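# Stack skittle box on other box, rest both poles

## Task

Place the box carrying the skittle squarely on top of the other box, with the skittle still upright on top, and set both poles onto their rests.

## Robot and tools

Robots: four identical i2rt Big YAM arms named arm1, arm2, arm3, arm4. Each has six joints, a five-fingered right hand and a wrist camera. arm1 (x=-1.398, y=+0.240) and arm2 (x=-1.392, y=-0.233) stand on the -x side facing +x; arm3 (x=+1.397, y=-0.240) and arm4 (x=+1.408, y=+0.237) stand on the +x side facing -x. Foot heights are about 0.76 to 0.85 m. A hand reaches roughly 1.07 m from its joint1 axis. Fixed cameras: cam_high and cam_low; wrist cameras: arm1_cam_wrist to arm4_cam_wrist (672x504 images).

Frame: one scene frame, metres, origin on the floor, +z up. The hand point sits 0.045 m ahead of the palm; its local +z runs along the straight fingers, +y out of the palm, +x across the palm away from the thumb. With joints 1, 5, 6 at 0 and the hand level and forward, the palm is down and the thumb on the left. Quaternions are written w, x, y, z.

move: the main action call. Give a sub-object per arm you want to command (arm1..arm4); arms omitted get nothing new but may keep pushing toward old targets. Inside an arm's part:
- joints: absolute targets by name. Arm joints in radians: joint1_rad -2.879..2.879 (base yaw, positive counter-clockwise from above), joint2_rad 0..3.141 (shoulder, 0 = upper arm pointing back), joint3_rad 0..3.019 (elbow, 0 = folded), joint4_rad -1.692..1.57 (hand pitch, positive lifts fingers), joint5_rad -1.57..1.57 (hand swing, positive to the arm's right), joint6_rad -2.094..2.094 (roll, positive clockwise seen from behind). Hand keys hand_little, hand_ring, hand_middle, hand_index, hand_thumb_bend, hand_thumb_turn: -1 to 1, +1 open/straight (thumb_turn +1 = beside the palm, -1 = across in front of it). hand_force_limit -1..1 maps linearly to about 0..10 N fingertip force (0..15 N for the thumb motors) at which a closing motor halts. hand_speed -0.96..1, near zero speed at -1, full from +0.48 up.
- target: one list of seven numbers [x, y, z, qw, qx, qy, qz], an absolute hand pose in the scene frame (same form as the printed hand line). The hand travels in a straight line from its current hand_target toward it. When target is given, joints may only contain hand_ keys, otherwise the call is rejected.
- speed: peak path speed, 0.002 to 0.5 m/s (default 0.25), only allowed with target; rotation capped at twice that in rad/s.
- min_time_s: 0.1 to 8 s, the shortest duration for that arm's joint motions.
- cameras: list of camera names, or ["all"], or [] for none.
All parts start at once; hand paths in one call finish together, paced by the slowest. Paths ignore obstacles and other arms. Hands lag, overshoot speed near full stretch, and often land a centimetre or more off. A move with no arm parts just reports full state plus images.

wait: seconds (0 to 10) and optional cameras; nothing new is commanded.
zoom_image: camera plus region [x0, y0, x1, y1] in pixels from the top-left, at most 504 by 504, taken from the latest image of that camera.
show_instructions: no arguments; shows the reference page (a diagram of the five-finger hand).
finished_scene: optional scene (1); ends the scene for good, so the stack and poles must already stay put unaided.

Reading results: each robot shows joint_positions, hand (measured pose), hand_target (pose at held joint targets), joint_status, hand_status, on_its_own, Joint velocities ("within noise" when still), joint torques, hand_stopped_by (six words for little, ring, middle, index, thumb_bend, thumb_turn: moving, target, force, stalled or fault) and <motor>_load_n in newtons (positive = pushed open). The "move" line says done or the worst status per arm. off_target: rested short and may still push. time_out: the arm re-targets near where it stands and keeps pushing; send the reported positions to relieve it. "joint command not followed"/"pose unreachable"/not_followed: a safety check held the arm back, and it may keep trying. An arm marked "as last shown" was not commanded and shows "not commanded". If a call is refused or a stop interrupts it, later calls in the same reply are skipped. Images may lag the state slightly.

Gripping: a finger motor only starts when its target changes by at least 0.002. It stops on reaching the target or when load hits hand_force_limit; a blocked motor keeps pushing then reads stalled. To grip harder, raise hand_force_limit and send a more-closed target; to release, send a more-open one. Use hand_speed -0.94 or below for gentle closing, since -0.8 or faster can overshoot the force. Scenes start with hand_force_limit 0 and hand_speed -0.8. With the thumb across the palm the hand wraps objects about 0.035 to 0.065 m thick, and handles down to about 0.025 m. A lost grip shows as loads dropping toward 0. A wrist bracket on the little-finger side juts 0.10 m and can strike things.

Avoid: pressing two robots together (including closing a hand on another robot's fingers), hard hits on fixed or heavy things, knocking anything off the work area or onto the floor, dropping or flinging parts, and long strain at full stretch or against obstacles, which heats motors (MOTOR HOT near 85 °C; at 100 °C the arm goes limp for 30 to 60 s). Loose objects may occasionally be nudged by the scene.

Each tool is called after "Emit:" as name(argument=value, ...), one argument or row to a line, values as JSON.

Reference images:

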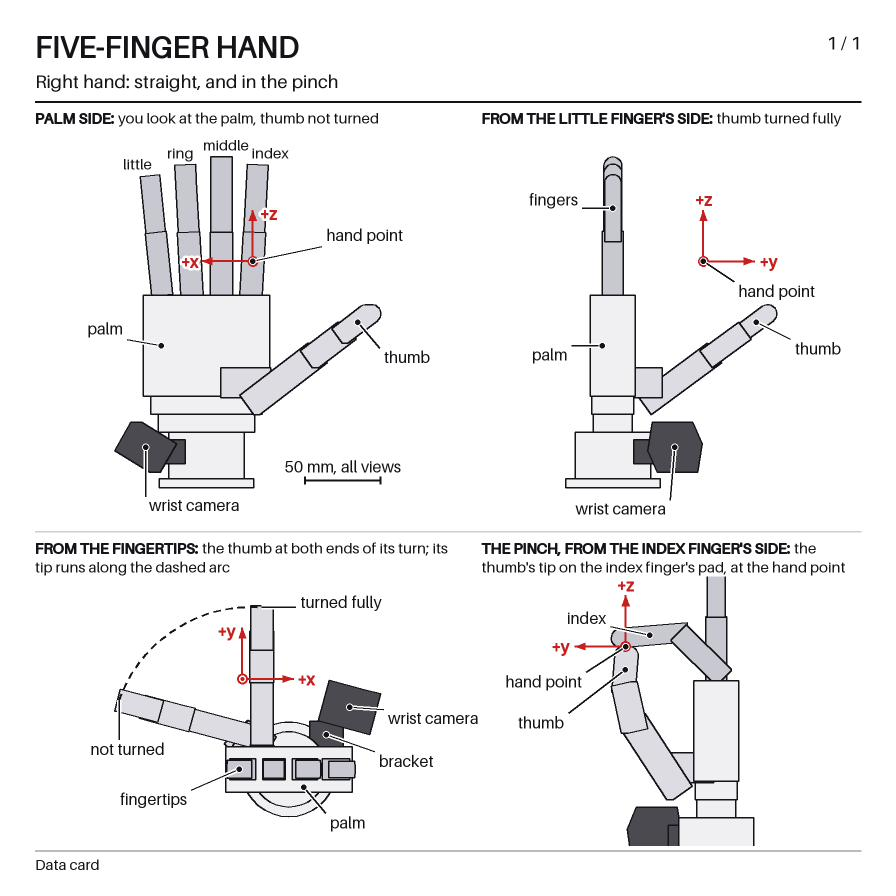

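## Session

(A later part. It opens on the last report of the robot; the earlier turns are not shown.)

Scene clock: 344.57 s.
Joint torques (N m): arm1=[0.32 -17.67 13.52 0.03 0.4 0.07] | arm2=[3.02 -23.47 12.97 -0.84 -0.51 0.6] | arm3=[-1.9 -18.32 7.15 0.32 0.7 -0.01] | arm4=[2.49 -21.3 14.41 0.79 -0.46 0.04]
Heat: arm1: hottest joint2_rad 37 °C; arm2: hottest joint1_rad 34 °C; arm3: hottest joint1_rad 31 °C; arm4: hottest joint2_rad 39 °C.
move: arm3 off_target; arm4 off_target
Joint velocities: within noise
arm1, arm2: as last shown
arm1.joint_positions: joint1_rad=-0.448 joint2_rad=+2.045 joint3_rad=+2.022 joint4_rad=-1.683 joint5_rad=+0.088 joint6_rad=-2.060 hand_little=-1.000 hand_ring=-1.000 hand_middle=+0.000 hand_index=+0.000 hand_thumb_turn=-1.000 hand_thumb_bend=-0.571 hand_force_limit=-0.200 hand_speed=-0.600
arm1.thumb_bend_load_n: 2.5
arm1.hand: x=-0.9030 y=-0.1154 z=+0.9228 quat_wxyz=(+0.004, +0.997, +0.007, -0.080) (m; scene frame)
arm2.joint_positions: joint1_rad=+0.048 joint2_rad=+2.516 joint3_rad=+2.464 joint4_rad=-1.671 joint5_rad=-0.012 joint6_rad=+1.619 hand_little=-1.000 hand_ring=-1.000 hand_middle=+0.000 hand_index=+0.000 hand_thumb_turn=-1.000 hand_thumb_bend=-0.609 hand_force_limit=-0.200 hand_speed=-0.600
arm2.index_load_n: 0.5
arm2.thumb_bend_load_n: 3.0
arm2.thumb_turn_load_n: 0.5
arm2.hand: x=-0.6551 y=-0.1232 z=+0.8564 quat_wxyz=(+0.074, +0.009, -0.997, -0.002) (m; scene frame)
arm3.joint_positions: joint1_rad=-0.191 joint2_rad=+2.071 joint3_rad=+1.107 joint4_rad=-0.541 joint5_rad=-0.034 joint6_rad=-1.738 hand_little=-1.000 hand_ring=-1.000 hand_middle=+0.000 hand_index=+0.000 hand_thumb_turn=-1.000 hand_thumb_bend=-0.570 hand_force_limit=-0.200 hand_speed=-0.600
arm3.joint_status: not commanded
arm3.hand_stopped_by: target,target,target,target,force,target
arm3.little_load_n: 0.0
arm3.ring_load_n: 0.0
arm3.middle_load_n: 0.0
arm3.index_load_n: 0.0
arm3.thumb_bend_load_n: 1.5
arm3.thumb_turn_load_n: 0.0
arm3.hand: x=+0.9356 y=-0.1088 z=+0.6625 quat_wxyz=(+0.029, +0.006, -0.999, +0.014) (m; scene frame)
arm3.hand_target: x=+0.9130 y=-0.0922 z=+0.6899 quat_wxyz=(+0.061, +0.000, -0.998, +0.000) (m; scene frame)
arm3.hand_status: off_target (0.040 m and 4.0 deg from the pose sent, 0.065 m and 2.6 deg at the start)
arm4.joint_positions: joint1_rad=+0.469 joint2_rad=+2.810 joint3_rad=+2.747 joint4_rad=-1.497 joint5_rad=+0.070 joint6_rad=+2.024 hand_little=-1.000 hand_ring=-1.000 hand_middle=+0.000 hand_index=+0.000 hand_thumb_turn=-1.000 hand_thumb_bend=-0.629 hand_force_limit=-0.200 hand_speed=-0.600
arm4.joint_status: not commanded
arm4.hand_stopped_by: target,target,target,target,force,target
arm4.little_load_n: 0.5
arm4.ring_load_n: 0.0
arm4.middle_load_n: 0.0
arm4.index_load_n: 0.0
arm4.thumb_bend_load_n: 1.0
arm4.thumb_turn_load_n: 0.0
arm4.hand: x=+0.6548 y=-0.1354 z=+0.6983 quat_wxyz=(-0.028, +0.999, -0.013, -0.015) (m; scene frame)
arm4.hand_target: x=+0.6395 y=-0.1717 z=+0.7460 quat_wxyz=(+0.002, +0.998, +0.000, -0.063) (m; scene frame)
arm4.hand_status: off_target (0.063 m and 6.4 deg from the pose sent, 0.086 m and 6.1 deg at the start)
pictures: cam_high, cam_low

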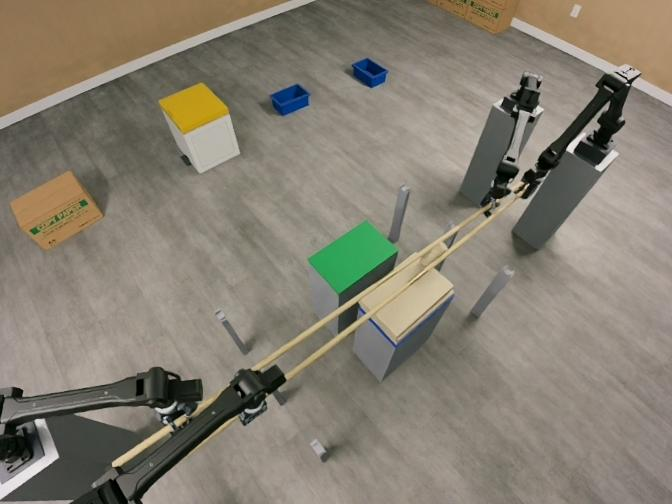

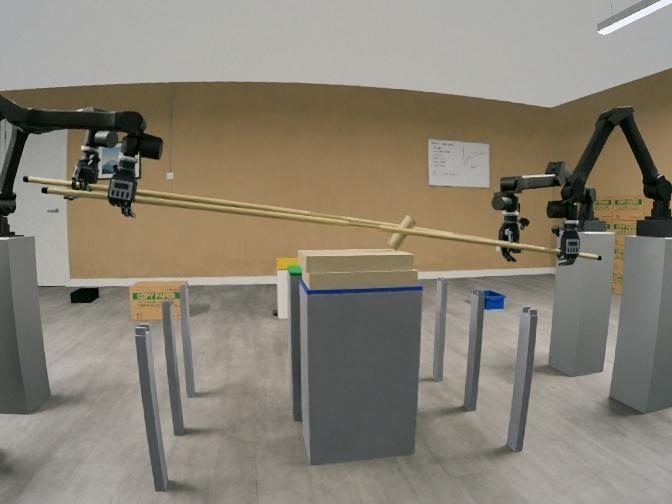

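Emit:
move(
  arm4={"target": [0.634, -0.174, 0.750, 0, 0.9986, 0, -0.0523], "speed": 0.04},
  arm3={"target": [0.914, -0.092, 0.722, 0.0523, 0, -0.9986, 0], "speed": 0.04},
  cameras=["cam_high", "cam_low"],
)

Emit:
zoom_image(
  camera="cam_low",
  region=[370, 210, 430, 260],
)

Emit:
zoom_image(
  camera="cam_high",
  region=[400, 230, 460, 280],
)

Scene clock: 347.13 s.
Joint torques (N m): arm1=[0.38 -17.55 13.52 0.05 0.39 0.08] | arm2=[1.67 -23.53 12.42 -0.76 -0.54 0.6] | arm3=[-1.96 -17.73 8.73 0.09 0.83 0] | arm4=[2.32 -21.77 14.61 0.83 -0.63 0.02]
Heat: arm1: hottest joint2_rad 37 °C; arm2: hottest joint1_rad 34 °C; arm3: hottest joint1_rad 31 °C; arm4: hottest joint2_rad 39 °C.
move: arm3 off_target; arm4 off_target
Joint velocities: within noise
arm1, arm2: as last shown
arm1.joint_positions: joint1_rad=-0.448 joint2_rad=+2.045 joint3_rad=+2.022 joint4_rad=-1.683 joint5_rad=+0.088 joint6_rad=-2.061 hand_little=-1.000 hand_ring=-1.000 hand_middle=+0.000 hand_index=+0.000 hand_thumb_turn=-1.000 hand_thumb_bend=-0.571 hand_force_limit=-0.200 hand_speed=-0.600
arm1.thumb_bend_load_n: 2.0
arm1.hand: x=-0.9029 y=-0.1155 z=+0.9228 quat_wxyz=(+0.004, +0.997, +0.007, -0.080) (m; scene frame)
arm2.joint_positions: joint1_rad=+0.048 joint2_rad=+2.516 joint3_rad=+2.464 joint4_rad=-1.671 joint5_rad=-0.011 joint6_rad=+1.620 hand_little=-1.000 hand_ring=-1.000 hand_middle=+0.000 hand_index=+0.000 hand_thumb_turn=-1.000 hand_thumb_bend=-0.609 hand_force_limit=-0.200 hand_speed=-0.600
arm2.index_load_n: 0.0
arm2.thumb_bend_load_n: 2.5
arm2.hand: x=-0.6550 y=-0.1234 z=+0.8564 quat_wxyz=(+0.074, +0.008, -0.997, -0.002) (m; scene frame)
arm2.hand_target: x=-0.6420 y=-0.1061 z=+0.8743 quat_wxyz=(+0.052, -0.004, -0.999, -0.006) (m; scene frame)
arm3.joint_positions: joint1_rad=-0.191 joint2_rad=+2.004 joint3_rad=+1.107 joint4_rad=-0.630 joint5_rad=-0.034 joint6_rad=-1.739 hand_little=-1.000 hand_ring=-1.000 hand_middle=+0.000 hand_index=+0.000 hand_thumb_turn=-1.000 hand_thumb_bend=-0.570 hand_force_limit=-0.200 hand_speed=-0.600
arm3.joint_status: not commanded
arm3.hand_stopped_by: target,target,target,target,force,target
arm3.little_load_n: 0.0
arm3.ring_load_n: 0.0
arm3.middle_load_n: 0.0
arm3.index_load_n: 0.5
arm3.thumb_bend_load_n: 1.5
arm3.thumb_turn_load_n: 0.0
arm3.hand: x=+0.9409 y=-0.1095 z=+0.6936 quat_wxyz=(+0.019, +0.006, -1.000, +0.016) (m; scene frame)
arm3.hand_target: x=+0.9152 y=-0.0923 z=+0.7223 quat_wxyz=(+0.052, +0.000, -0.999, +0.000) (m; scene frame)
arm3.hand_status: off_target (0.043 m and 4.3 deg from the pose sent, 0.065 m and 3.2 deg at the start)
arm4.joint_positions: joint1_rad=+0.469 joint2_rad=+2.851 joint3_rad=+2.836 joint4_rad=-1.556 joint5_rad=+0.066 joint6_rad=+2.025 hand_little=-1.000 hand_ring=-1.000 hand_middle=+0.000 hand_index=+0.000 hand_thumb_turn=-1.000 hand_thumb_bend=-0.629 hand_force_limit=-0.200 hand_speed=-0.600
arm4.joint_status: not commanded
arm4.hand_stopped_by: target,target,target,target,force,target
arm4.little_load_n: 1.5
arm4.ring_load_n: 0.5
arm4.middle_load_n: 0.5
arm4.index_load_n: 0.0
arm4.thumb_bend_load_n: 0.5
arm4.thumb_turn_load_n: 0.0
arm4.hand: x=+0.6555 y=-0.1358 z=+0.6996 quat_wxyz=(-0.029, +0.999, -0.013, -0.008) (m; scene frame)
arm4.hand_target: x=+0.6401 y=-0.1714 z=+0.7520 quat_wxyz=(+0.004, +0.998, +0.000, -0.059) (m; scene frame)
arm4.hand_status: off_target (0.067 m and 6.2 deg from the pose sent, 0.068 m and 5.6 deg at the start; a joint's target at an end of its range on 15 of 49 steps)
pictures: cam_high, cam_low

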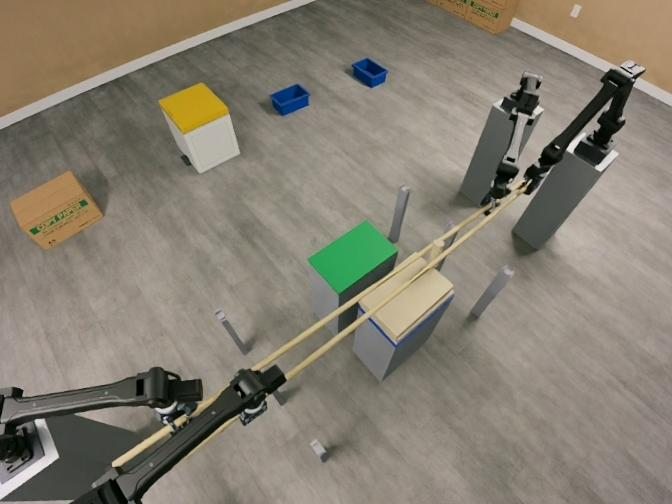

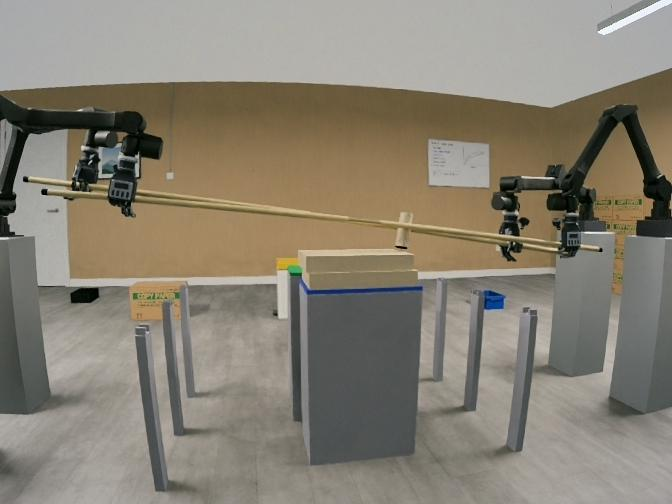

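Scaled by 8.400.

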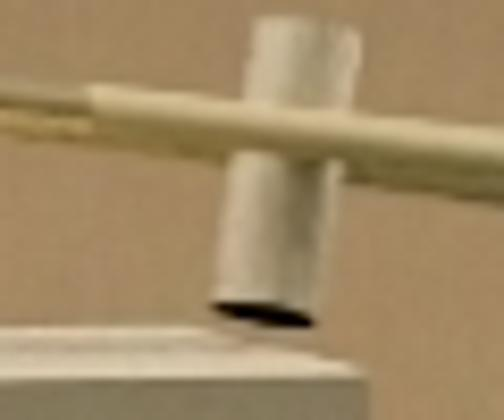

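Scaled by 8.400.

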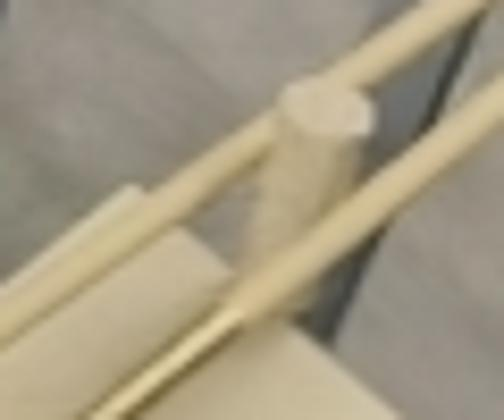

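Emit:
move(
  arm4={"target": [0.638, -0.174, 0.776, 0, 0.9990, 0, -0.0436], "speed": 0.04},
  arm3={"target": [0.915, -0.092, 0.730, 0.0436, 0, -0.9990, 0], "speed": 0.04},
  cameras=["cam_high", "cam_low"],
)

Emit:
zoom_image(
  camera="cam_low",
  region=[370, 205, 430, 255],
)

Emit:
zoom_image(
  camera="cam_high",
  region=[400, 230, 460, 280],
)

Scene clock: 350.03 s.
Joint torques (N m): arm1=[0.44 -17.67 13.53 0.03 0.39 0.07] | arm2=[2.08 -22.95 12.83 -0.95 -0.52 0.55] | arm3=[-1.9 -17.49 9.43 -0.08 0.88 0.01] | arm4=[1.96 -23.94 13.56 0.24 -0.78 0.04]
Heat: arm1: hottest joint2_rad 37 °C; arm2: hottest joint1_rad 34 °C; arm3: hottest joint1_rad 31 °C; arm4: hottest joint2_rad 39 °C.
move: arm3 off_target; arm4 off_target
Joint velocities: within noise
arm1.joint_positions: joint1_rad=-0.448 joint2_rad=+2.045 joint3_rad=+2.022 joint4_rad=-1.683 joint5_rad=+0.088 joint6_rad=-2.061 hand_little=-1.000 hand_ring=-1.000 hand_middle=+0.000 hand_index=+0.000 hand_thumb_turn=-1.000 hand_thumb_bend=-0.571 hand_force_limit=-0.200 hand_speed=-0.600
arm1.joint_status: not commanded
arm1.hand_stopped_by: target,target,target,target,force,target
arm1.little_load_n: 0.0
arm1.ring_load_n: 0.0
arm1.middle_load_n: 0.0
arm1.index_load_n: 0.0
arm1.thumb_bend_load_n: 2.0
arm1.thumb_turn_load_n: 0.5
arm1.hand: x=-0.9029 y=-0.1155 z=+0.9228 quat_wxyz=(+0.004, +0.997, +0.007, -0.080) (m; scene frame)
arm1.hand_target: x=-0.8998 y=-0.1256 z=+0.9337 quat_wxyz=(+0.013, +0.998, +0.003, -0.069) (m; scene frame)
arm1.hand_status: not commanded
arm2.joint_positions: joint1_rad=+0.048 joint2_rad=+2.516 joint3_rad=+2.464 joint4_rad=-1.671 joint5_rad=-0.011 joint6_rad=+1.621 hand_little=-1.000 hand_ring=-1.000 hand_middle=+0.000 hand_index=+0.000 hand_thumb_turn=-1.000 hand_thumb_bend=-0.609 hand_force_limit=-0.200 hand_speed=-0.600
arm2.joint_status: not commanded
arm2.hand_stopped_by: target,target,target,target,force,target
arm2.little_load_n: 0.5
arm2.ring_load_n: 0.0
arm2.middle_load_n: 0.5
arm2.index_load_n: 0.0
arm2.thumb_bend_load_n: 3.0
arm2.thumb_turn_load_n: 1.0
arm2.hand: x=-0.6550 y=-0.1235 z=+0.8564 quat_wxyz=(+0.074, +0.008, -0.997, -0.002) (m; scene frame)
arm2.hand_target: x=-0.6420 y=-0.1061 z=+0.8742 quat_wxyz=(+0.052, -0.004, -0.999, -0.005) (m; scene frame)
arm2.hand_status: not commanded
arm3.joint_positions: joint1_rad=-0.191 joint2_rad=+1.993 joint3_rad=+1.114 joint4_rad=-0.665 joint5_rad=-0.033 joint6_rad=-1.739 hand_little=-1.000 hand_ring=-1.000 hand_middle=+0.000 hand_index=+0.000 hand_thumb_turn=-1.000 hand_thumb_bend=-0.570 hand_force_limit=-0.200 hand_speed=-0.600
arm3.joint_status: not commanded
arm3.hand_stopped_by: target,target,target,target,force,target
arm3.little_load_n: 0.0
arm3.ring_load_n: 0.0
arm3.middle_load_n: 0.0
arm3.index_load_n: 0.5
arm3.thumb_bend_load_n: 1.5
arm3.thumb_turn_load_n: -0.5
arm3.hand: x=+0.9436 y=-0.1096 z=+0.7008 quat_wxyz=(+0.011, +0.006, -1.000, +0.017) (m; scene frame)
arm3.hand_target: x=+0.9165 y=-0.0924 z=+0.7304 quat_wxyz=(+0.043, +0.000, -0.999, +0.000) (m; scene frame)
arm3.hand_status: off_target (0.045 m and 4.3 deg from the pose sent, 0.048 m and 3.4 deg at the start)
arm4.joint_positions: joint1_rad=+0.469 joint2_rad=+2.851 joint3_rad=+2.850 joint4_rad=-1.579 joint5_rad=+0.061 joint6_rad=+2.026 hand_little=-1.000 hand_ring=-1.000 hand_middle=+0.000 hand_index=+0.000 hand_thumb_turn=-1.000 hand_thumb_bend=-0.629 hand_force_limit=-0.200 hand_speed=-0.600
arm4.joint_status: not commanded
arm4.hand_stopped_by: target,target,target,target,force,target
arm4.little_load_n: 1.5
arm4.ring_load_n: 0.0
arm4.middle_load_n: 0.0
arm4.index_load_n: 0.0
arm4.thumb_bend_load_n: 0.0
arm4.thumb_turn_load_n: 0.0
arm4.hand: x=+0.6583 y=-0.1355 z=+0.7043 quat_wxyz=(-0.029, +0.999, -0.014, -0.003) (m; scene frame)
arm4.hand_target: x=+0.6442 y=-0.1712 z=+0.7768 quat_wxyz=(+0.007, +0.998, -0.001, -0.055) (m; scene frame)
arm4.hand_status: off_target (0.084 m and 5.9 deg from the pose sent, 0.087 m and 5.4 deg at the start; a joint's target at an end of its range on 22 of 33 steps)
pictures: cam_high, cam_low

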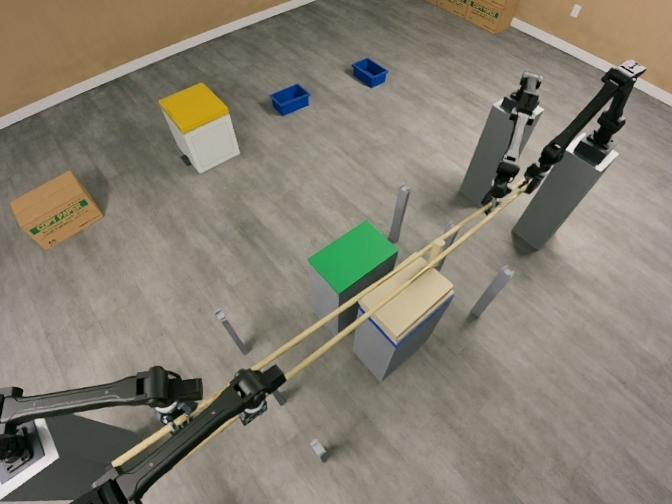

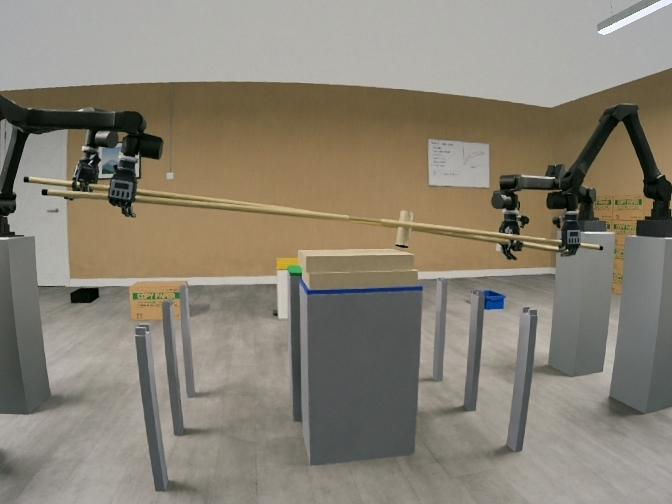

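Scaled by 8.400.

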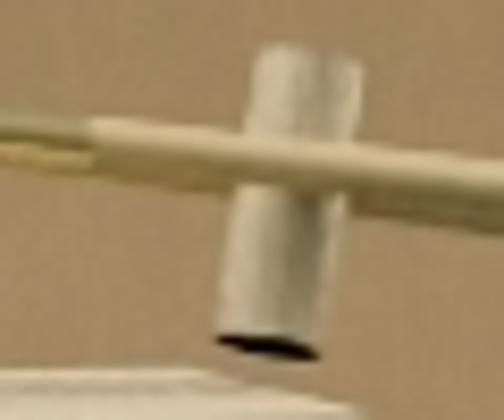

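Scaled by 8.400.

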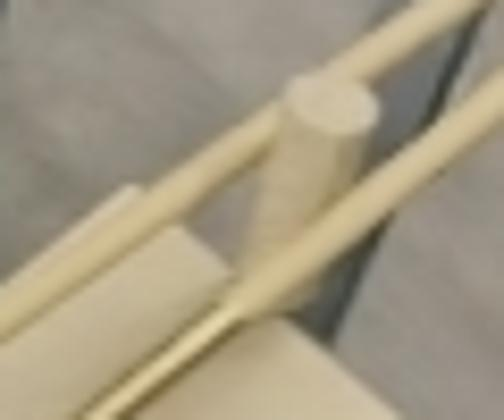

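Emit:
move(
  arm4={"target": [0.645, -0.174, 0.796, 0, 0.9995, 0, -0.0300], "speed": 0.04},
  cameras=["cam_high", "cam_low"],
)

Emit:
zoom_image(
  camera="cam_low",
  region=[370, 205, 430, 255],
)

Emit:
zoom_image(
  camera="cam_high",
  region=[400, 230, 460, 280],
)

Scene clock: 352.70 s.
Joint torques (N m): arm1=[0.5 -17.61 13.56 0.1 0.4 0.07] | arm2=[2.26 -23.47 12.79 -0.69 -0.51 0.57] | arm3=[-1.79 -17.38 9.39 -0.1 0.82 0.02] | arm4=[2.49 -24 13.26 0.2 -0.7 0.06]
Heat: arm1: hottest joint2_rad 37 °C; arm2: hottest joint1_rad 34 °C; arm3: hottest joint1_rad 31 °C; arm4: hottest joint2_rad 39 °C.
move: arm4 off_target
Joint velocities: within noise
arm1, arm2, arm3: as last shown
arm1.thumb_turn_load_n: 0.0
arm1.hand_target: x=-0.8999 y=-0.1257 z=+0.9337 quat_wxyz=(+0.013, +0.997, +0.003, -0.069) (m; scene frame)
arm2.joint_positions: joint1_rad=+0.048 joint2_rad=+2.516 joint3_rad=+2.464 joint4_rad=-1.671 joint5_rad=-0.010 joint6_rad=+1.621 hand_little=-1.000 hand_ring=-1.000 hand_middle=+0.000 hand_index=+0.000 hand_thumb_turn=-1.000 hand_thumb_bend=-0.609 hand_force_limit=-0.200 hand_speed=-0.600
arm2.little_load_n: 0.0
arm2.middle_load_n: 0.0
arm2.hand: x=-0.6550 y=-0.1235 z=+0.8563 quat_wxyz=(+0.074, +0.008, -0.997, -0.001) (m; scene frame)
arm3.joint_positions: joint1_rad=-0.191 joint2_rad=+1.992 joint3_rad=+1.114 joint4_rad=-0.666 joint5_rad=-0.031 joint6_rad=-1.739 hand_little=-1.000 hand_ring=-1.000 hand_middle=+0.000 hand_index=+0.000 hand_thumb_turn=-1.000 hand_thumb_bend=-0.570 hand_force_limit=-0.200 hand_speed=-0.600
arm3.index_load_n: 0.0
arm3.thumb_turn_load_n: 0.0
arm3.hand: x=+0.9436 y=-0.1093 z=+0.7012 quat_wxyz=(+0.010, +0.006, -1.000, +0.016) (m; scene frame)
arm3.hand_target: x=+0.9164 y=-0.0924 z=+0.7304 quat_wxyz=(+0.044, +0.000, -0.999, +0.000) (m; scene frame)
arm4.joint_positions: joint1_rad=+0.469 joint2_rad=+2.828 joint3_rad=+2.855 joint4_rad=-1.616 joint5_rad=+0.047 joint6_rad=+2.027 hand_little=-1.000 hand_ring=-1.000 hand_middle=+0.000 hand_index=+0.000 hand_thumb_turn=-1.000 hand_thumb_bend=-0.629 hand_force_limit=-0.200 hand_speed=-0.600
arm4.joint_status: not commanded
arm4.hand_stopped_by: target,target,target,target,force,target
arm4.little_load_n: 0.0
arm4.ring_load_n: 0.0
arm4.middle_load_n: 0.0
arm4.index_load_n: 0.0
arm4.thumb_bend_load_n: 0.0
arm4.thumb_turn_load_n: 0.0
arm4.hand: x=+0.6624 y=-0.1364 z=+0.7240 quat_wxyz=(-0.024, +1.000, -0.014, +0.004) (m; scene frame)
arm4.hand_target: x=+0.6510 y=-0.1712 z=+0.7964 quat_wxyz=(+0.009, +0.999, -0.002, -0.047) (m; scene frame)
arm4.hand_status: off_target (0.083 m and 5.1 deg from the pose sent, 0.100 m and 4.8 deg at the start; a joint's target at an end of its range on 31 of 39 steps)
pictures: cam_high, cam_low

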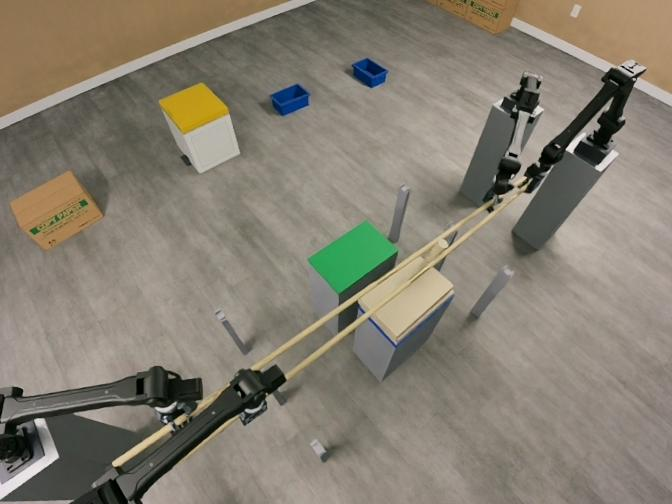

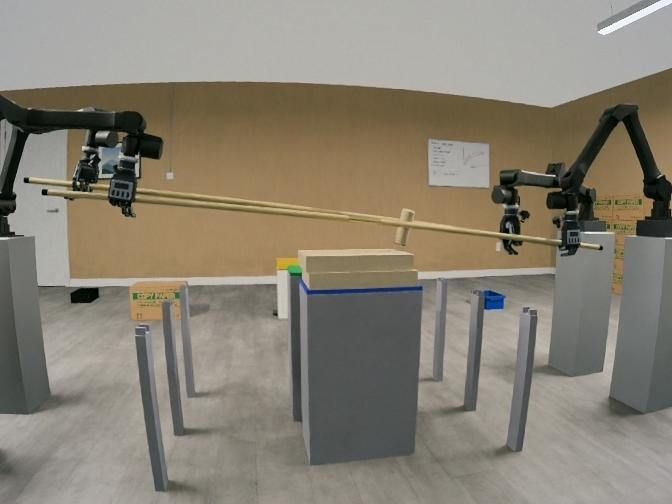

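Scaled by 8.400.

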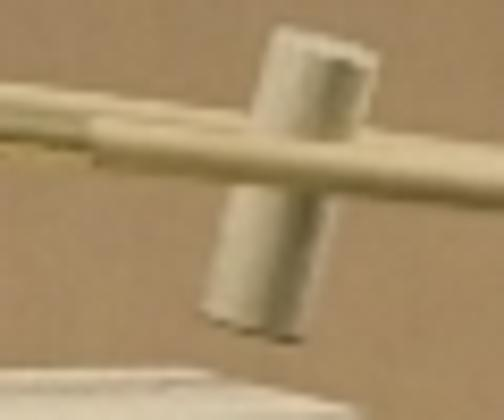

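Scaled by 8.400.

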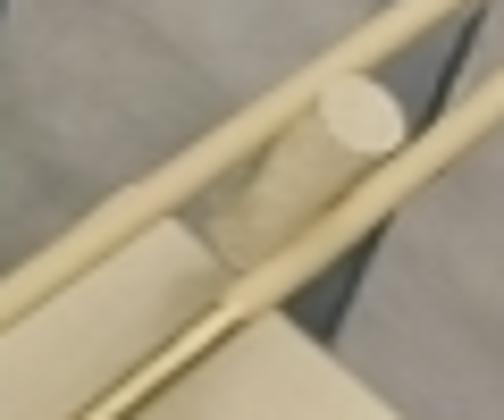

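Emit:
move(
  arm1={"target": [-0.932, -0.126, 0.906, 0, 0.99756, 0, -0.06976], "speed": 0.05},
  arm2={"target": [-0.673, -0.106, 0.858, 0.06976, 0, -0.99756, 0], "speed": 0.05},
  arm3={"target": [0.882, -0.092, 0.744, 0.0349, 0, -0.99939, 0], "speed": 0.05},
  arm4={"target": [0.612, -0.174, 0.796, 0, 0.99939, 0, -0.0349], "speed": 0.05},
  cameras=["cam_high", "cam_low"],
)

Emit:
zoom_image(
  camera="cam_low",
  region=[370, 205, 430, 255],
)

Emit:
zoom_image(
  camera="cam_high",
  region=[400, 230, 460, 280],
)

Scene clock: 358.20 s.
Joint torques (N m): arm1=[-0.44 -19.19 10.02 0.65 0.34 -0.05] | arm2=[2.32 -25.11 8.39 0.39 -0.67 0.45] | arm3=[-1.26 -15.09 11.95 0.4 0.82 0.14] | arm4=[1.67 -23.41 13.33 1.42 -0.65 0.06]
Heat: arm1: hottest joint2_rad 36 °C; arm2: hottest joint1_rad 34 °C; arm3: hottest joint1_rad 31 °C; arm4: hottest joint2_rad 39 °C.
move: arm1 off_target; arm2 off_target; arm3 off_target; arm4 off_target
Joint velocities: within noise
arm1.joint_positions: joint1_rad=-0.468 joint2_rad=+2.001 joint3_rad=+1.877 joint4_rad=-1.601 joint5_rad=+0.071 joint6_rad=-2.078 hand_little=-1.000 hand_ring=-1.000 hand_middle=+0.000 hand_index=+0.000 hand_thumb_turn=-1.000 hand_thumb_bend=-0.571 hand_force_limit=-0.200 hand_speed=-0.600
arm1.joint_status: not commanded
arm1.hand_stopped_by: target,target,target,target,force,target
arm1.little_load_n: 0.0
arm1.ring_load_n: 0.5
arm1.middle_load_n: 0.0
arm1.index_load_n: 0.0
arm1.thumb_bend_load_n: 2.0
arm1.thumb_turn_load_n: 0.0
arm1.hand: x=-0.9267 y=-0.1127 z=+0.8929 quat_wxyz=(-0.009, +0.996, +0.006, -0.085) (m; scene frame)
arm1.hand_target: x=-0.9323 y=-0.1257 z=+0.9060 quat_wxyz=(+0.000, +0.998, +0.000, -0.070) (m; scene frame)
arm1.hand_status: off_target (0.019 m and 2.2 deg from the pose sent, 0.035 m and 1.6 deg at the start)
arm2.joint_positions: joint1_rad=+0.048 joint2_rad=+2.445 joint3_rad=+2.284 joint4_rad=-1.608 joint5_rad=-0.003 joint6_rad=+1.629 hand_little=-1.000 hand_ring=-1.000 hand_middle=+0.000 hand_index=+0.000 hand_thumb_turn=-1.000 hand_thumb_bend=-0.610 hand_force_limit=-0.200 hand_speed=-0.600
arm2.joint_status: not commanded
arm2.hand_stopped_by: target,target,target,target,force,target
arm2.little_load_n: 0.5
arm2.ring_load_n: 0.0
arm2.middle_load_n: 0.0
arm2.index_load_n: -0.5
arm2.thumb_bend_load_n: 0.5
arm2.thumb_turn_load_n: 0.0
arm2.hand: x=-0.6840 y=-0.1271 z=+0.8389 quat_wxyz=(+0.097, +0.004, -0.995, +0.004) (m; scene frame)
arm2.hand_target: x=-0.6740 y=-0.1061 z=+0.8585 quat_wxyz=(+0.070, +0.001, -0.998, -0.001) (m; scene frame)
arm2.hand_status: off_target (0.030 m and 3.2 deg from the pose sent, 0.025 m and 1.0 deg at the start)
arm3.joint_positions: joint1_rad=-0.186 joint2_rad=+1.996 joint3_rad=+1.221 joint4_rad=-0.782 joint5_rad=-0.028 joint6_rad=-1.739 hand_little=-1.000 hand_ring=-1.000 hand_middle=+0.000 hand_index=+0.000 hand_thumb_turn=-1.000 hand_thumb_bend=-0.570 hand_force_limit=-0.200 hand_speed=-0.600
arm3.joint_status: not commanded
arm3.hand_stopped_by: target,target,target,target,force,target
arm3.little_load_n: 0.0
arm3.ring_load_n: 0.0
arm3.middle_load_n: 0.0
arm3.index_load_n: 0.0
arm3.thumb_bend_load_n: 1.5
arm3.thumb_turn_load_n: 0.5
arm3.hand: x=+0.9163 y=-0.1067 z=+0.7270 quat_wxyz=(+0.004, +0.009, -1.000, +0.015) (m; scene frame)
arm3.hand_target: x=+0.8838 y=-0.0924 z=+0.7454 quat_wxyz=(+0.035, +0.000, -0.999, +0.000) (m; scene frame)
arm3.hand_status: off_target (0.041 m and 4.1 deg from the pose sent, 0.077 m and 3.4 deg at the start)
arm4.joint_positions: joint1_rad=+0.461 joint2_rad=+2.823 joint3_rad=+2.855 joint4_rad=-1.535 joint5_rad=+0.051 joint6_rad=+2.022 hand_little=-1.000 hand_ring=-1.000 hand_middle=+0.000 hand_index=+0.000 hand_thumb_turn=-1.000 hand_thumb_bend=-0.629 hand_force_limit=-0.200 hand_speed=-0.600
arm4.joint_status: not commanded
arm4.hand_stopped_by: target,target,target,target,force,target
arm4.little_load_n: 0.0
arm4.ring_load_n: 0.0
arm4.middle_load_n: 0.0
arm4.index_load_n: -0.5
arm4.thumb_bend_load_n: 3.0
arm4.thumb_turn_load_n: 0.5
arm4.hand: x=+0.6385 y=-0.1396 z=+0.7326 quat_wxyz=(-0.008, +0.999, -0.017, -0.036) (m; scene frame)
arm4.hand_target: x=+0.6196 y=-0.1707 z=+0.7982 quat_wxyz=(+0.029, +0.995, -0.008, -0.094) (m; scene frame)
arm4.hand_status: off_target (0.077 m and 2.1 deg from the pose sent, 0.096 m and 5.5 deg at the start; a joint's target at an end of its range on 42 of 46 steps)
pictures: cam_high, cam_low

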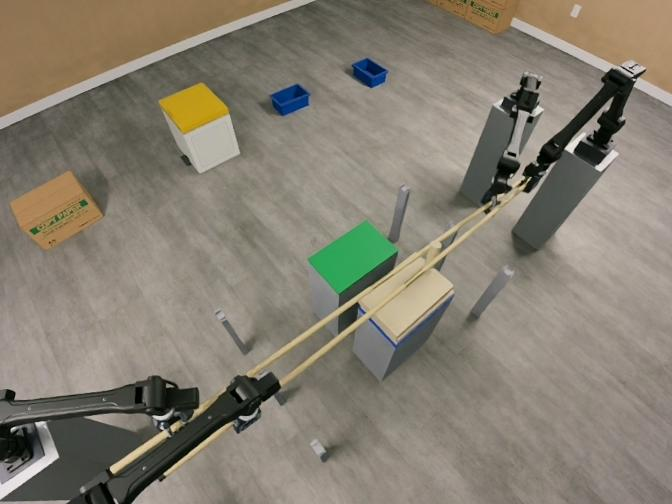

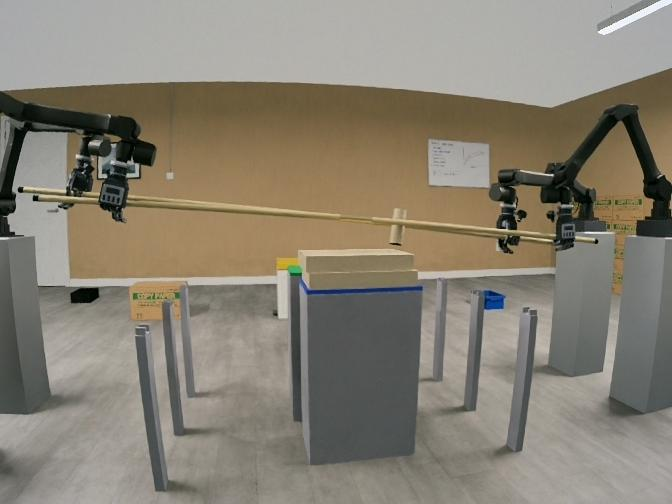

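Scaled by 8.400.

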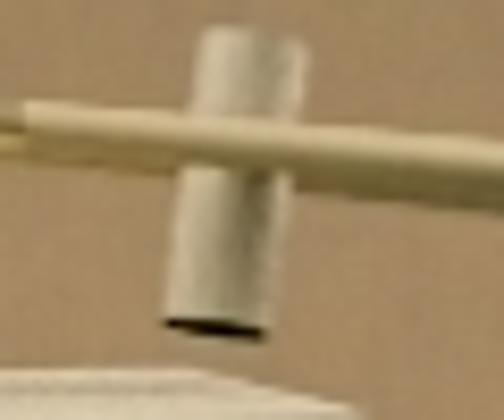

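Scaled by 8.400.

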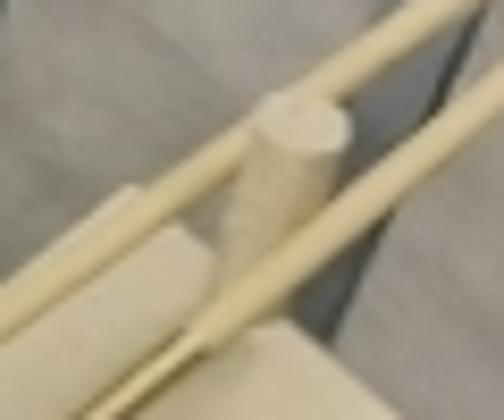

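Emit:
move(
  arm1={"target": [-0.967, -0.126, 0.882, 0, 0.99863, 0, -0.05234], "speed": 0.05},
  arm2={"target": [-0.708, -0.106, 0.844, 0.05234, 0, -0.99863, 0], "speed": 0.05},
  arm3={"target": [0.847, -0.092, 0.756, 0.02618, 0, -0.99966, 0], "speed": 0.05},
  arm4={"target": [0.582, -0.172, 0.810, 0, 0.99939, 0, -0.0349], "speed": 0.05},
  cameras=["cam_high", "cam_low"],
)

Emit:
zoom_image(
  camera="cam_low",
  region=[360, 205, 420, 255],
)

Emit:
zoom_image(
  camera="cam_high",
  region=[390, 230, 450, 280],
)

Scene clock: 361.70 s.
Joint torques (N m): arm1=[-0.85 -17.96 9.68 0.53 0.41 0.08] | arm2=[2.08 -23.36 8.13 0.73 -0.56 0.53] | arm3=[-1.38 -16.21 12.45 0.34 0.74 0.16] | arm4=[1.67 -23.88 13.55 1.46 -0.57 0.21]
Heat: arm1: hottest joint2_rad 36 °C; arm2: hottest joint1_rad 34 °C; arm3: hottest joint1_rad 31 °C; arm4: hottest joint2_rad 39 °C.
move: arm1 off_target; arm2 off_target; arm3 off_target; arm4 off_target
Joint velocities: within noise
arm1.joint_positions: joint1_rad=-0.497 joint2_rad=+1.911 joint3_rad=+1.681 joint4_rad=-1.457 joint5_rad=+0.061 joint6_rad=-2.106 hand_little=-1.000 hand_ring=-1.000 hand_middle=+0.000 hand_index=+0.000 hand_thumb_turn=-1.000 hand_thumb_bend=-0.571 hand_force_limit=-0.200 hand_speed=-0.600
arm1.joint_status: not commanded
arm1.hand_stopped_by: target,target,target,target,force,target
arm1.little_load_n: 0.0
arm1.ring_load_n: 0.0
arm1.middle_load_n: 0.0
arm1.index_load_n: 0.0
arm1.thumb_bend_load_n: 2.0
arm1.thumb_turn_load_n: 0.0
arm1.hand: x=-0.9573 y=-0.1118 z=+0.8693 quat_wxyz=(-0.006, +0.998, +0.004, -0.066) (m; scene frame)
arm1.hand_target: x=-0.9669 y=-0.1254 z=+0.8818 quat_wxyz=(+0.003, +0.998, -0.009, -0.055) (m; scene frame)
arm1.hand_status: off_target (0.021 m and 1.8 deg from the pose sent, 0.044 m and 4.0 deg at the start; a joint's target at an end of its range on 40 of 60 steps)
arm2.joint_positions: joint1_rad=+0.050 joint2_rad=+2.303 joint3_rad=+1.981 joint4_rad=-1.418 joint5_rad=-0.003 joint6_rad=+1.630 hand_little=-1.000 hand_ring=-1.000 hand_middle=+0.000 hand_index=+0.000 hand_thumb_turn=-1.000 hand_thumb_bend=-0.610 hand_force_limit=-0.200 hand_speed=-0.600
arm2.joint_status: not commanded
arm2.hand_stopped_by: target,target,target,target,force,target
arm2.little_load_n: 0.0
arm2.ring_load_n: 0.0
arm2.middle_load_n: 0.0
arm2.index_load_n: 0.0
arm2.thumb_bend_load_n: 1.5
arm2.thumb_turn_load_n: 0.5
arm2.hand: x=-0.7211 y=-0.1287 z=+0.8242 quat_wxyz=(+0.082, +0.005, -0.997, +0.003) (m; scene frame)
arm2.hand_target: x=-0.7091 y=-0.1061 z=+0.8445 quat_wxyz=(+0.053, +0.000, -0.999, -0.001) (m; scene frame)
arm2.hand_status: off_target (0.033 m and 3.5 deg from the pose sent, 0.032 m and 5.1 deg at the start)
arm3.joint_positions: joint1_rad=-0.175 joint2_rad=+2.055 joint3_rad=+1.369 joint4_rad=-0.885 joint5_rad=-0.022 joint6_rad=-1.730 hand_little=-1.000 hand_ring=-1.000 hand_middle=+0.000 hand_index=+0.000 hand_thumb_turn=-1.000 hand_thumb_bend=-0.570 hand_force_limit=-0.200 hand_speed=-0.600
arm3.joint_status: not commanded
arm3.hand_stopped_by: target,target,target,target,force,target
arm3.little_load_n: 0.0
arm3.ring_load_n: 0.0
arm3.middle_load_n: 0.0
arm3.index_load_n: 0.0
arm3.thumb_bend_load_n: 1.5
arm3.thumb_turn_load_n: 0.0
arm3.hand: x=+0.8790 y=-0.1057 z=+0.7390 quat_wxyz=(-0.004, +0.009, -1.000, +0.014) (m; scene frame)
arm3.hand_target: x=+0.8487 y=-0.0924 z=+0.7573 quat_wxyz=(+0.027, +0.000, -1.000, +0.000) (m; scene frame)
arm3.hand_status: off_target (0.039 m and 3.9 deg from the pose sent, 0.076 m and 3.3 deg at the start)
arm4.joint_positions: joint1_rad=+0.447 joint2_rad=+2.823 joint3_rad=+2.855 joint4_rad=-1.428 joint5_rad=+0.051 joint6_rad=+2.002 hand_little=-1.000 hand_ring=-1.000 hand_middle=+0.000 hand_index=+0.000 hand_thumb_turn=-1.000 hand_thumb_bend=-0.628 hand_force_limit=-0.200 hand_speed=-0.600
arm4.joint_status: not commanded
arm4.hand_stopped_by: target,target,target,target,force,target
arm4.little_load_n: 0.0
arm4.ring_load_n: 0.0
arm4.middle_load_n: 0.0
arm4.index_load_n: 0.0
arm4.thumb_bend_load_n: 6.5
arm4.thumb_turn_load_n: 0.5
arm4.hand: x=+0.6088 y=-0.1403 z=+0.7413 quat_wxyz=(+0.013, +0.996, -0.015, -0.084) (m; scene frame)
arm4.hand_target: x=+0.5900 y=-0.1684 z=+0.8120 quat_wxyz=(+0.049, +0.989, -0.015, -0.142) (m; scene frame)
arm4.hand_status: off_target (0.080 m and 6.1 deg from the pose sent, 0.101 m and 2.1 deg at the start; a joint's target at an end of its range on 56 of 60 steps)
pictures: cam_high, cam_low

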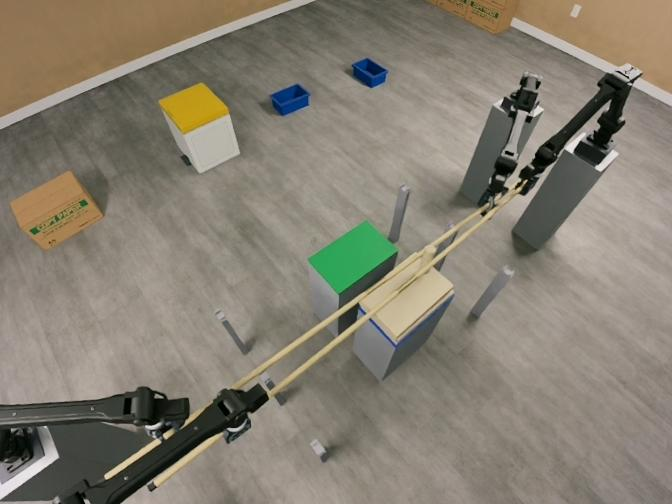

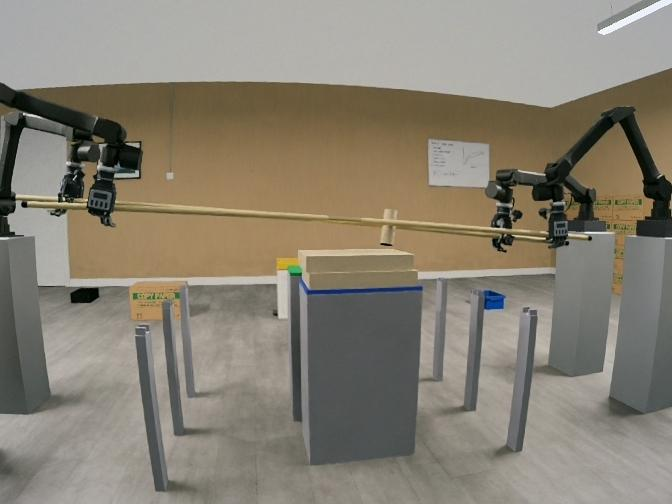

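Scaled by 8.400.

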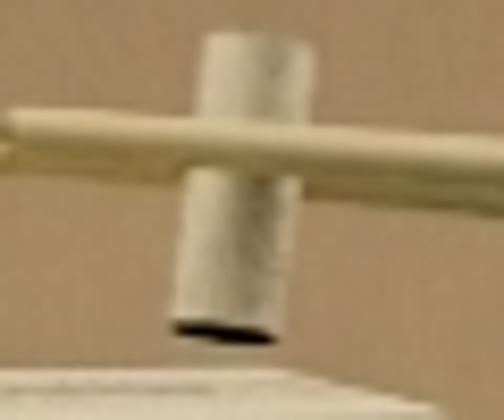

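Scaled by 8.400.

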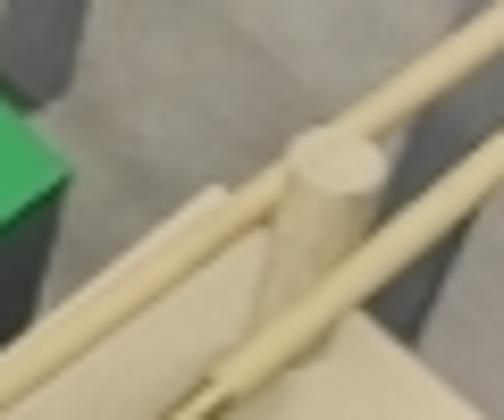

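Emit:
move(
  arm2={"target": [-0.708, -0.106, 0.828, 0.04362, 0, -0.99905, 0], "speed": 0.04},
  cameras=["cam_high", "cam_low"],
)

Emit:
zoom_image(
  camera="cam_low",
  region=[360, 205, 420, 255],
)

Emit:
zoom_image(
  camera="cam_high",
  region=[390, 230, 450, 280],
)

Scene clock: 365.03 s.
Joint torques (N m): arm1=[-0.91 -17.79 9.68 0.53 0.41 0.07] | arm2=[2.2 -23.3 8.28 0.51 -0.64 0.52] | arm3=[-1.49 -16.26 12.42 0.32 0.75 0.15] | arm4=[1.55 -23.77 13.55 1.46 -0.56 0.19]
Heat: arm1: hottest joint2_rad 36 °C; arm2: hottest joint1_rad 34 °C; arm3: hottest joint1_rad 31 °C; arm4: hottest joint2_rad 39 °C.
move: arm2 off_target
Joint velocities: within noise
arm1, arm3, arm4: as last shown
arm1.joint_positions: joint1_rad=-0.497 joint2_rad=+1.910 joint3_rad=+1.681 joint4_rad=-1.457 joint5_rad=+0.061 joint6_rad=-2.106 hand_little=-1.000 hand_ring=-1.000 hand_middle=+0.000 hand_index=+0.000 hand_thumb_turn=-1.000 hand_thumb_bend=-0.571 hand_force_limit=-0.200 hand_speed=-0.600
arm1.little_load_n: 0.5
arm1.hand: x=-0.9573 y=-0.1119 z=+0.8699 quat_wxyz=(-0.006, +0.998, +0.004, -0.065) (m; scene frame)
arm1.hand_target: x=-0.9669 y=-0.1254 z=+0.8820 quat_wxyz=(+0.003, +0.998, -0.009, -0.055) (m; scene frame)
arm2.joint_positions: joint1_rad=+0.050 joint2_rad=+2.299 joint3_rad=+1.939 joint4_rad=-1.356 joint5_rad=+0.000 joint6_rad=+1.630 hand_little=-1.000 hand_ring=-1.000 hand_middle=+0.000 hand_index=+0.000 hand_thumb_turn=-1.000 hand_thumb_bend=-0.610 hand_force_limit=-0.200 hand_speed=-0.600
arm2.joint_status: not commanded
arm2.hand_stopped_by: target,target,target,target,force,target
arm2.little_load_n: 0.0
arm2.ring_load_n: 0.0
arm2.middle_load_n: 0.0
arm2.index_load_n: 0.0
arm2.thumb_bend_load_n: 2.0
arm2.thumb_turn_load_n: 0.5
arm2.hand: x=-0.7204 y=-0.1288 z=+0.8110 quat_wxyz=(+0.070, +0.005, -0.998, +0.004) (m; scene frame)
arm2.hand_target: x=-0.7091 y=-0.1061 z=+0.8284 quat_wxyz=(+0.044, +0.000, -0.999, -0.001) (m; scene frame)
arm2.hand_status: off_target (0.031 m and 3.1 deg from the pose sent, 0.026 m and 4.5 deg at the start)
arm3.joint_positions: joint1_rad=-0.175 joint2_rad=+2.056 joint3_rad=+1.369 joint4_rad=-0.885 joint5_rad=-0.022 joint6_rad=-1.728 hand_little=-1.000 hand_ring=-1.000 hand_middle=+0.000 hand_index=+0.000 hand_thumb_turn=-1.000 hand_thumb_bend=-0.570 hand_force_limit=-0.200 hand_speed=-0.600
arm3.thumb_bend_load_n: 1.0
arm3.hand: x=+0.8792 y=-0.1062 z=+0.7384 quat_wxyz=(-0.004, +0.009, -1.000, +0.014) (m; scene frame)
arm3.hand_target: x=+0.8487 y=-0.0923 z=+0.7573 quat_wxyz=(+0.027, +0.000, -1.000, +0.000) (m; scene frame)
arm4.hand: x=+0.6088 y=-0.1402 z=+0.7412 quat_wxyz=(+0.013, +0.996, -0.015, -0.084) (m; scene frame)
arm4.hand_target: x=+0.5900 y=-0.1685 z=+0.8120 quat_wxyz=(+0.049, +0.989, -0.015, -0.142) (m; scene frame)
pictures: cam_high, cam_low

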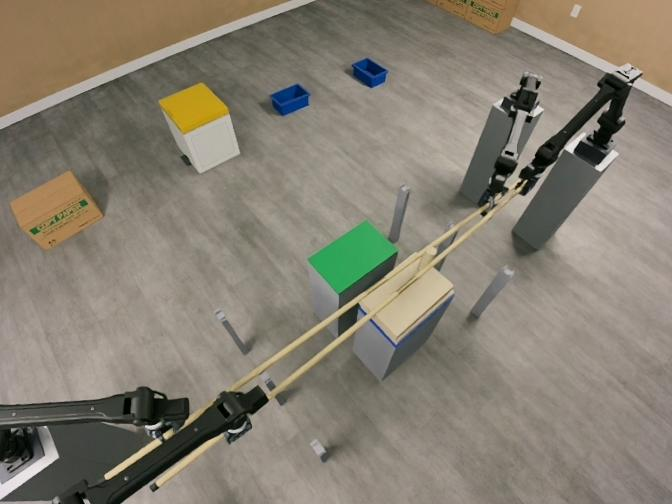

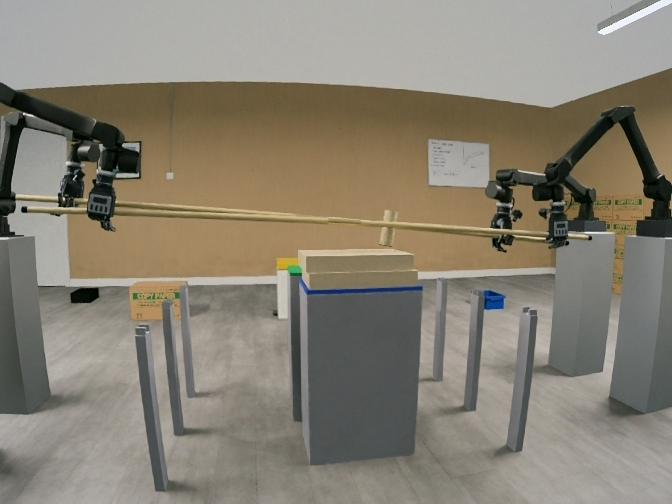

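Scaled by 8.400.

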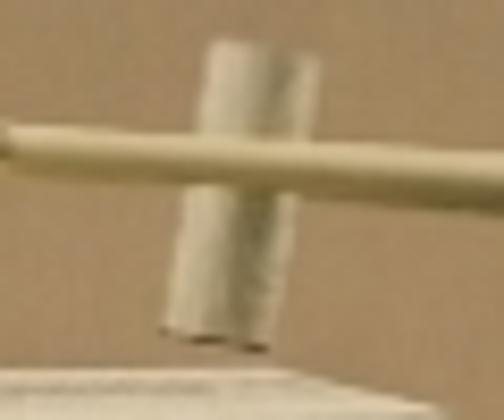

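Scaled by 8.400.

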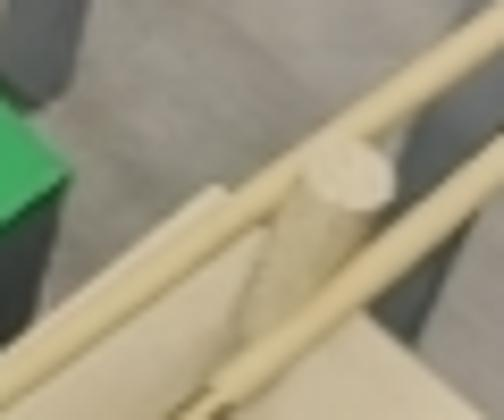

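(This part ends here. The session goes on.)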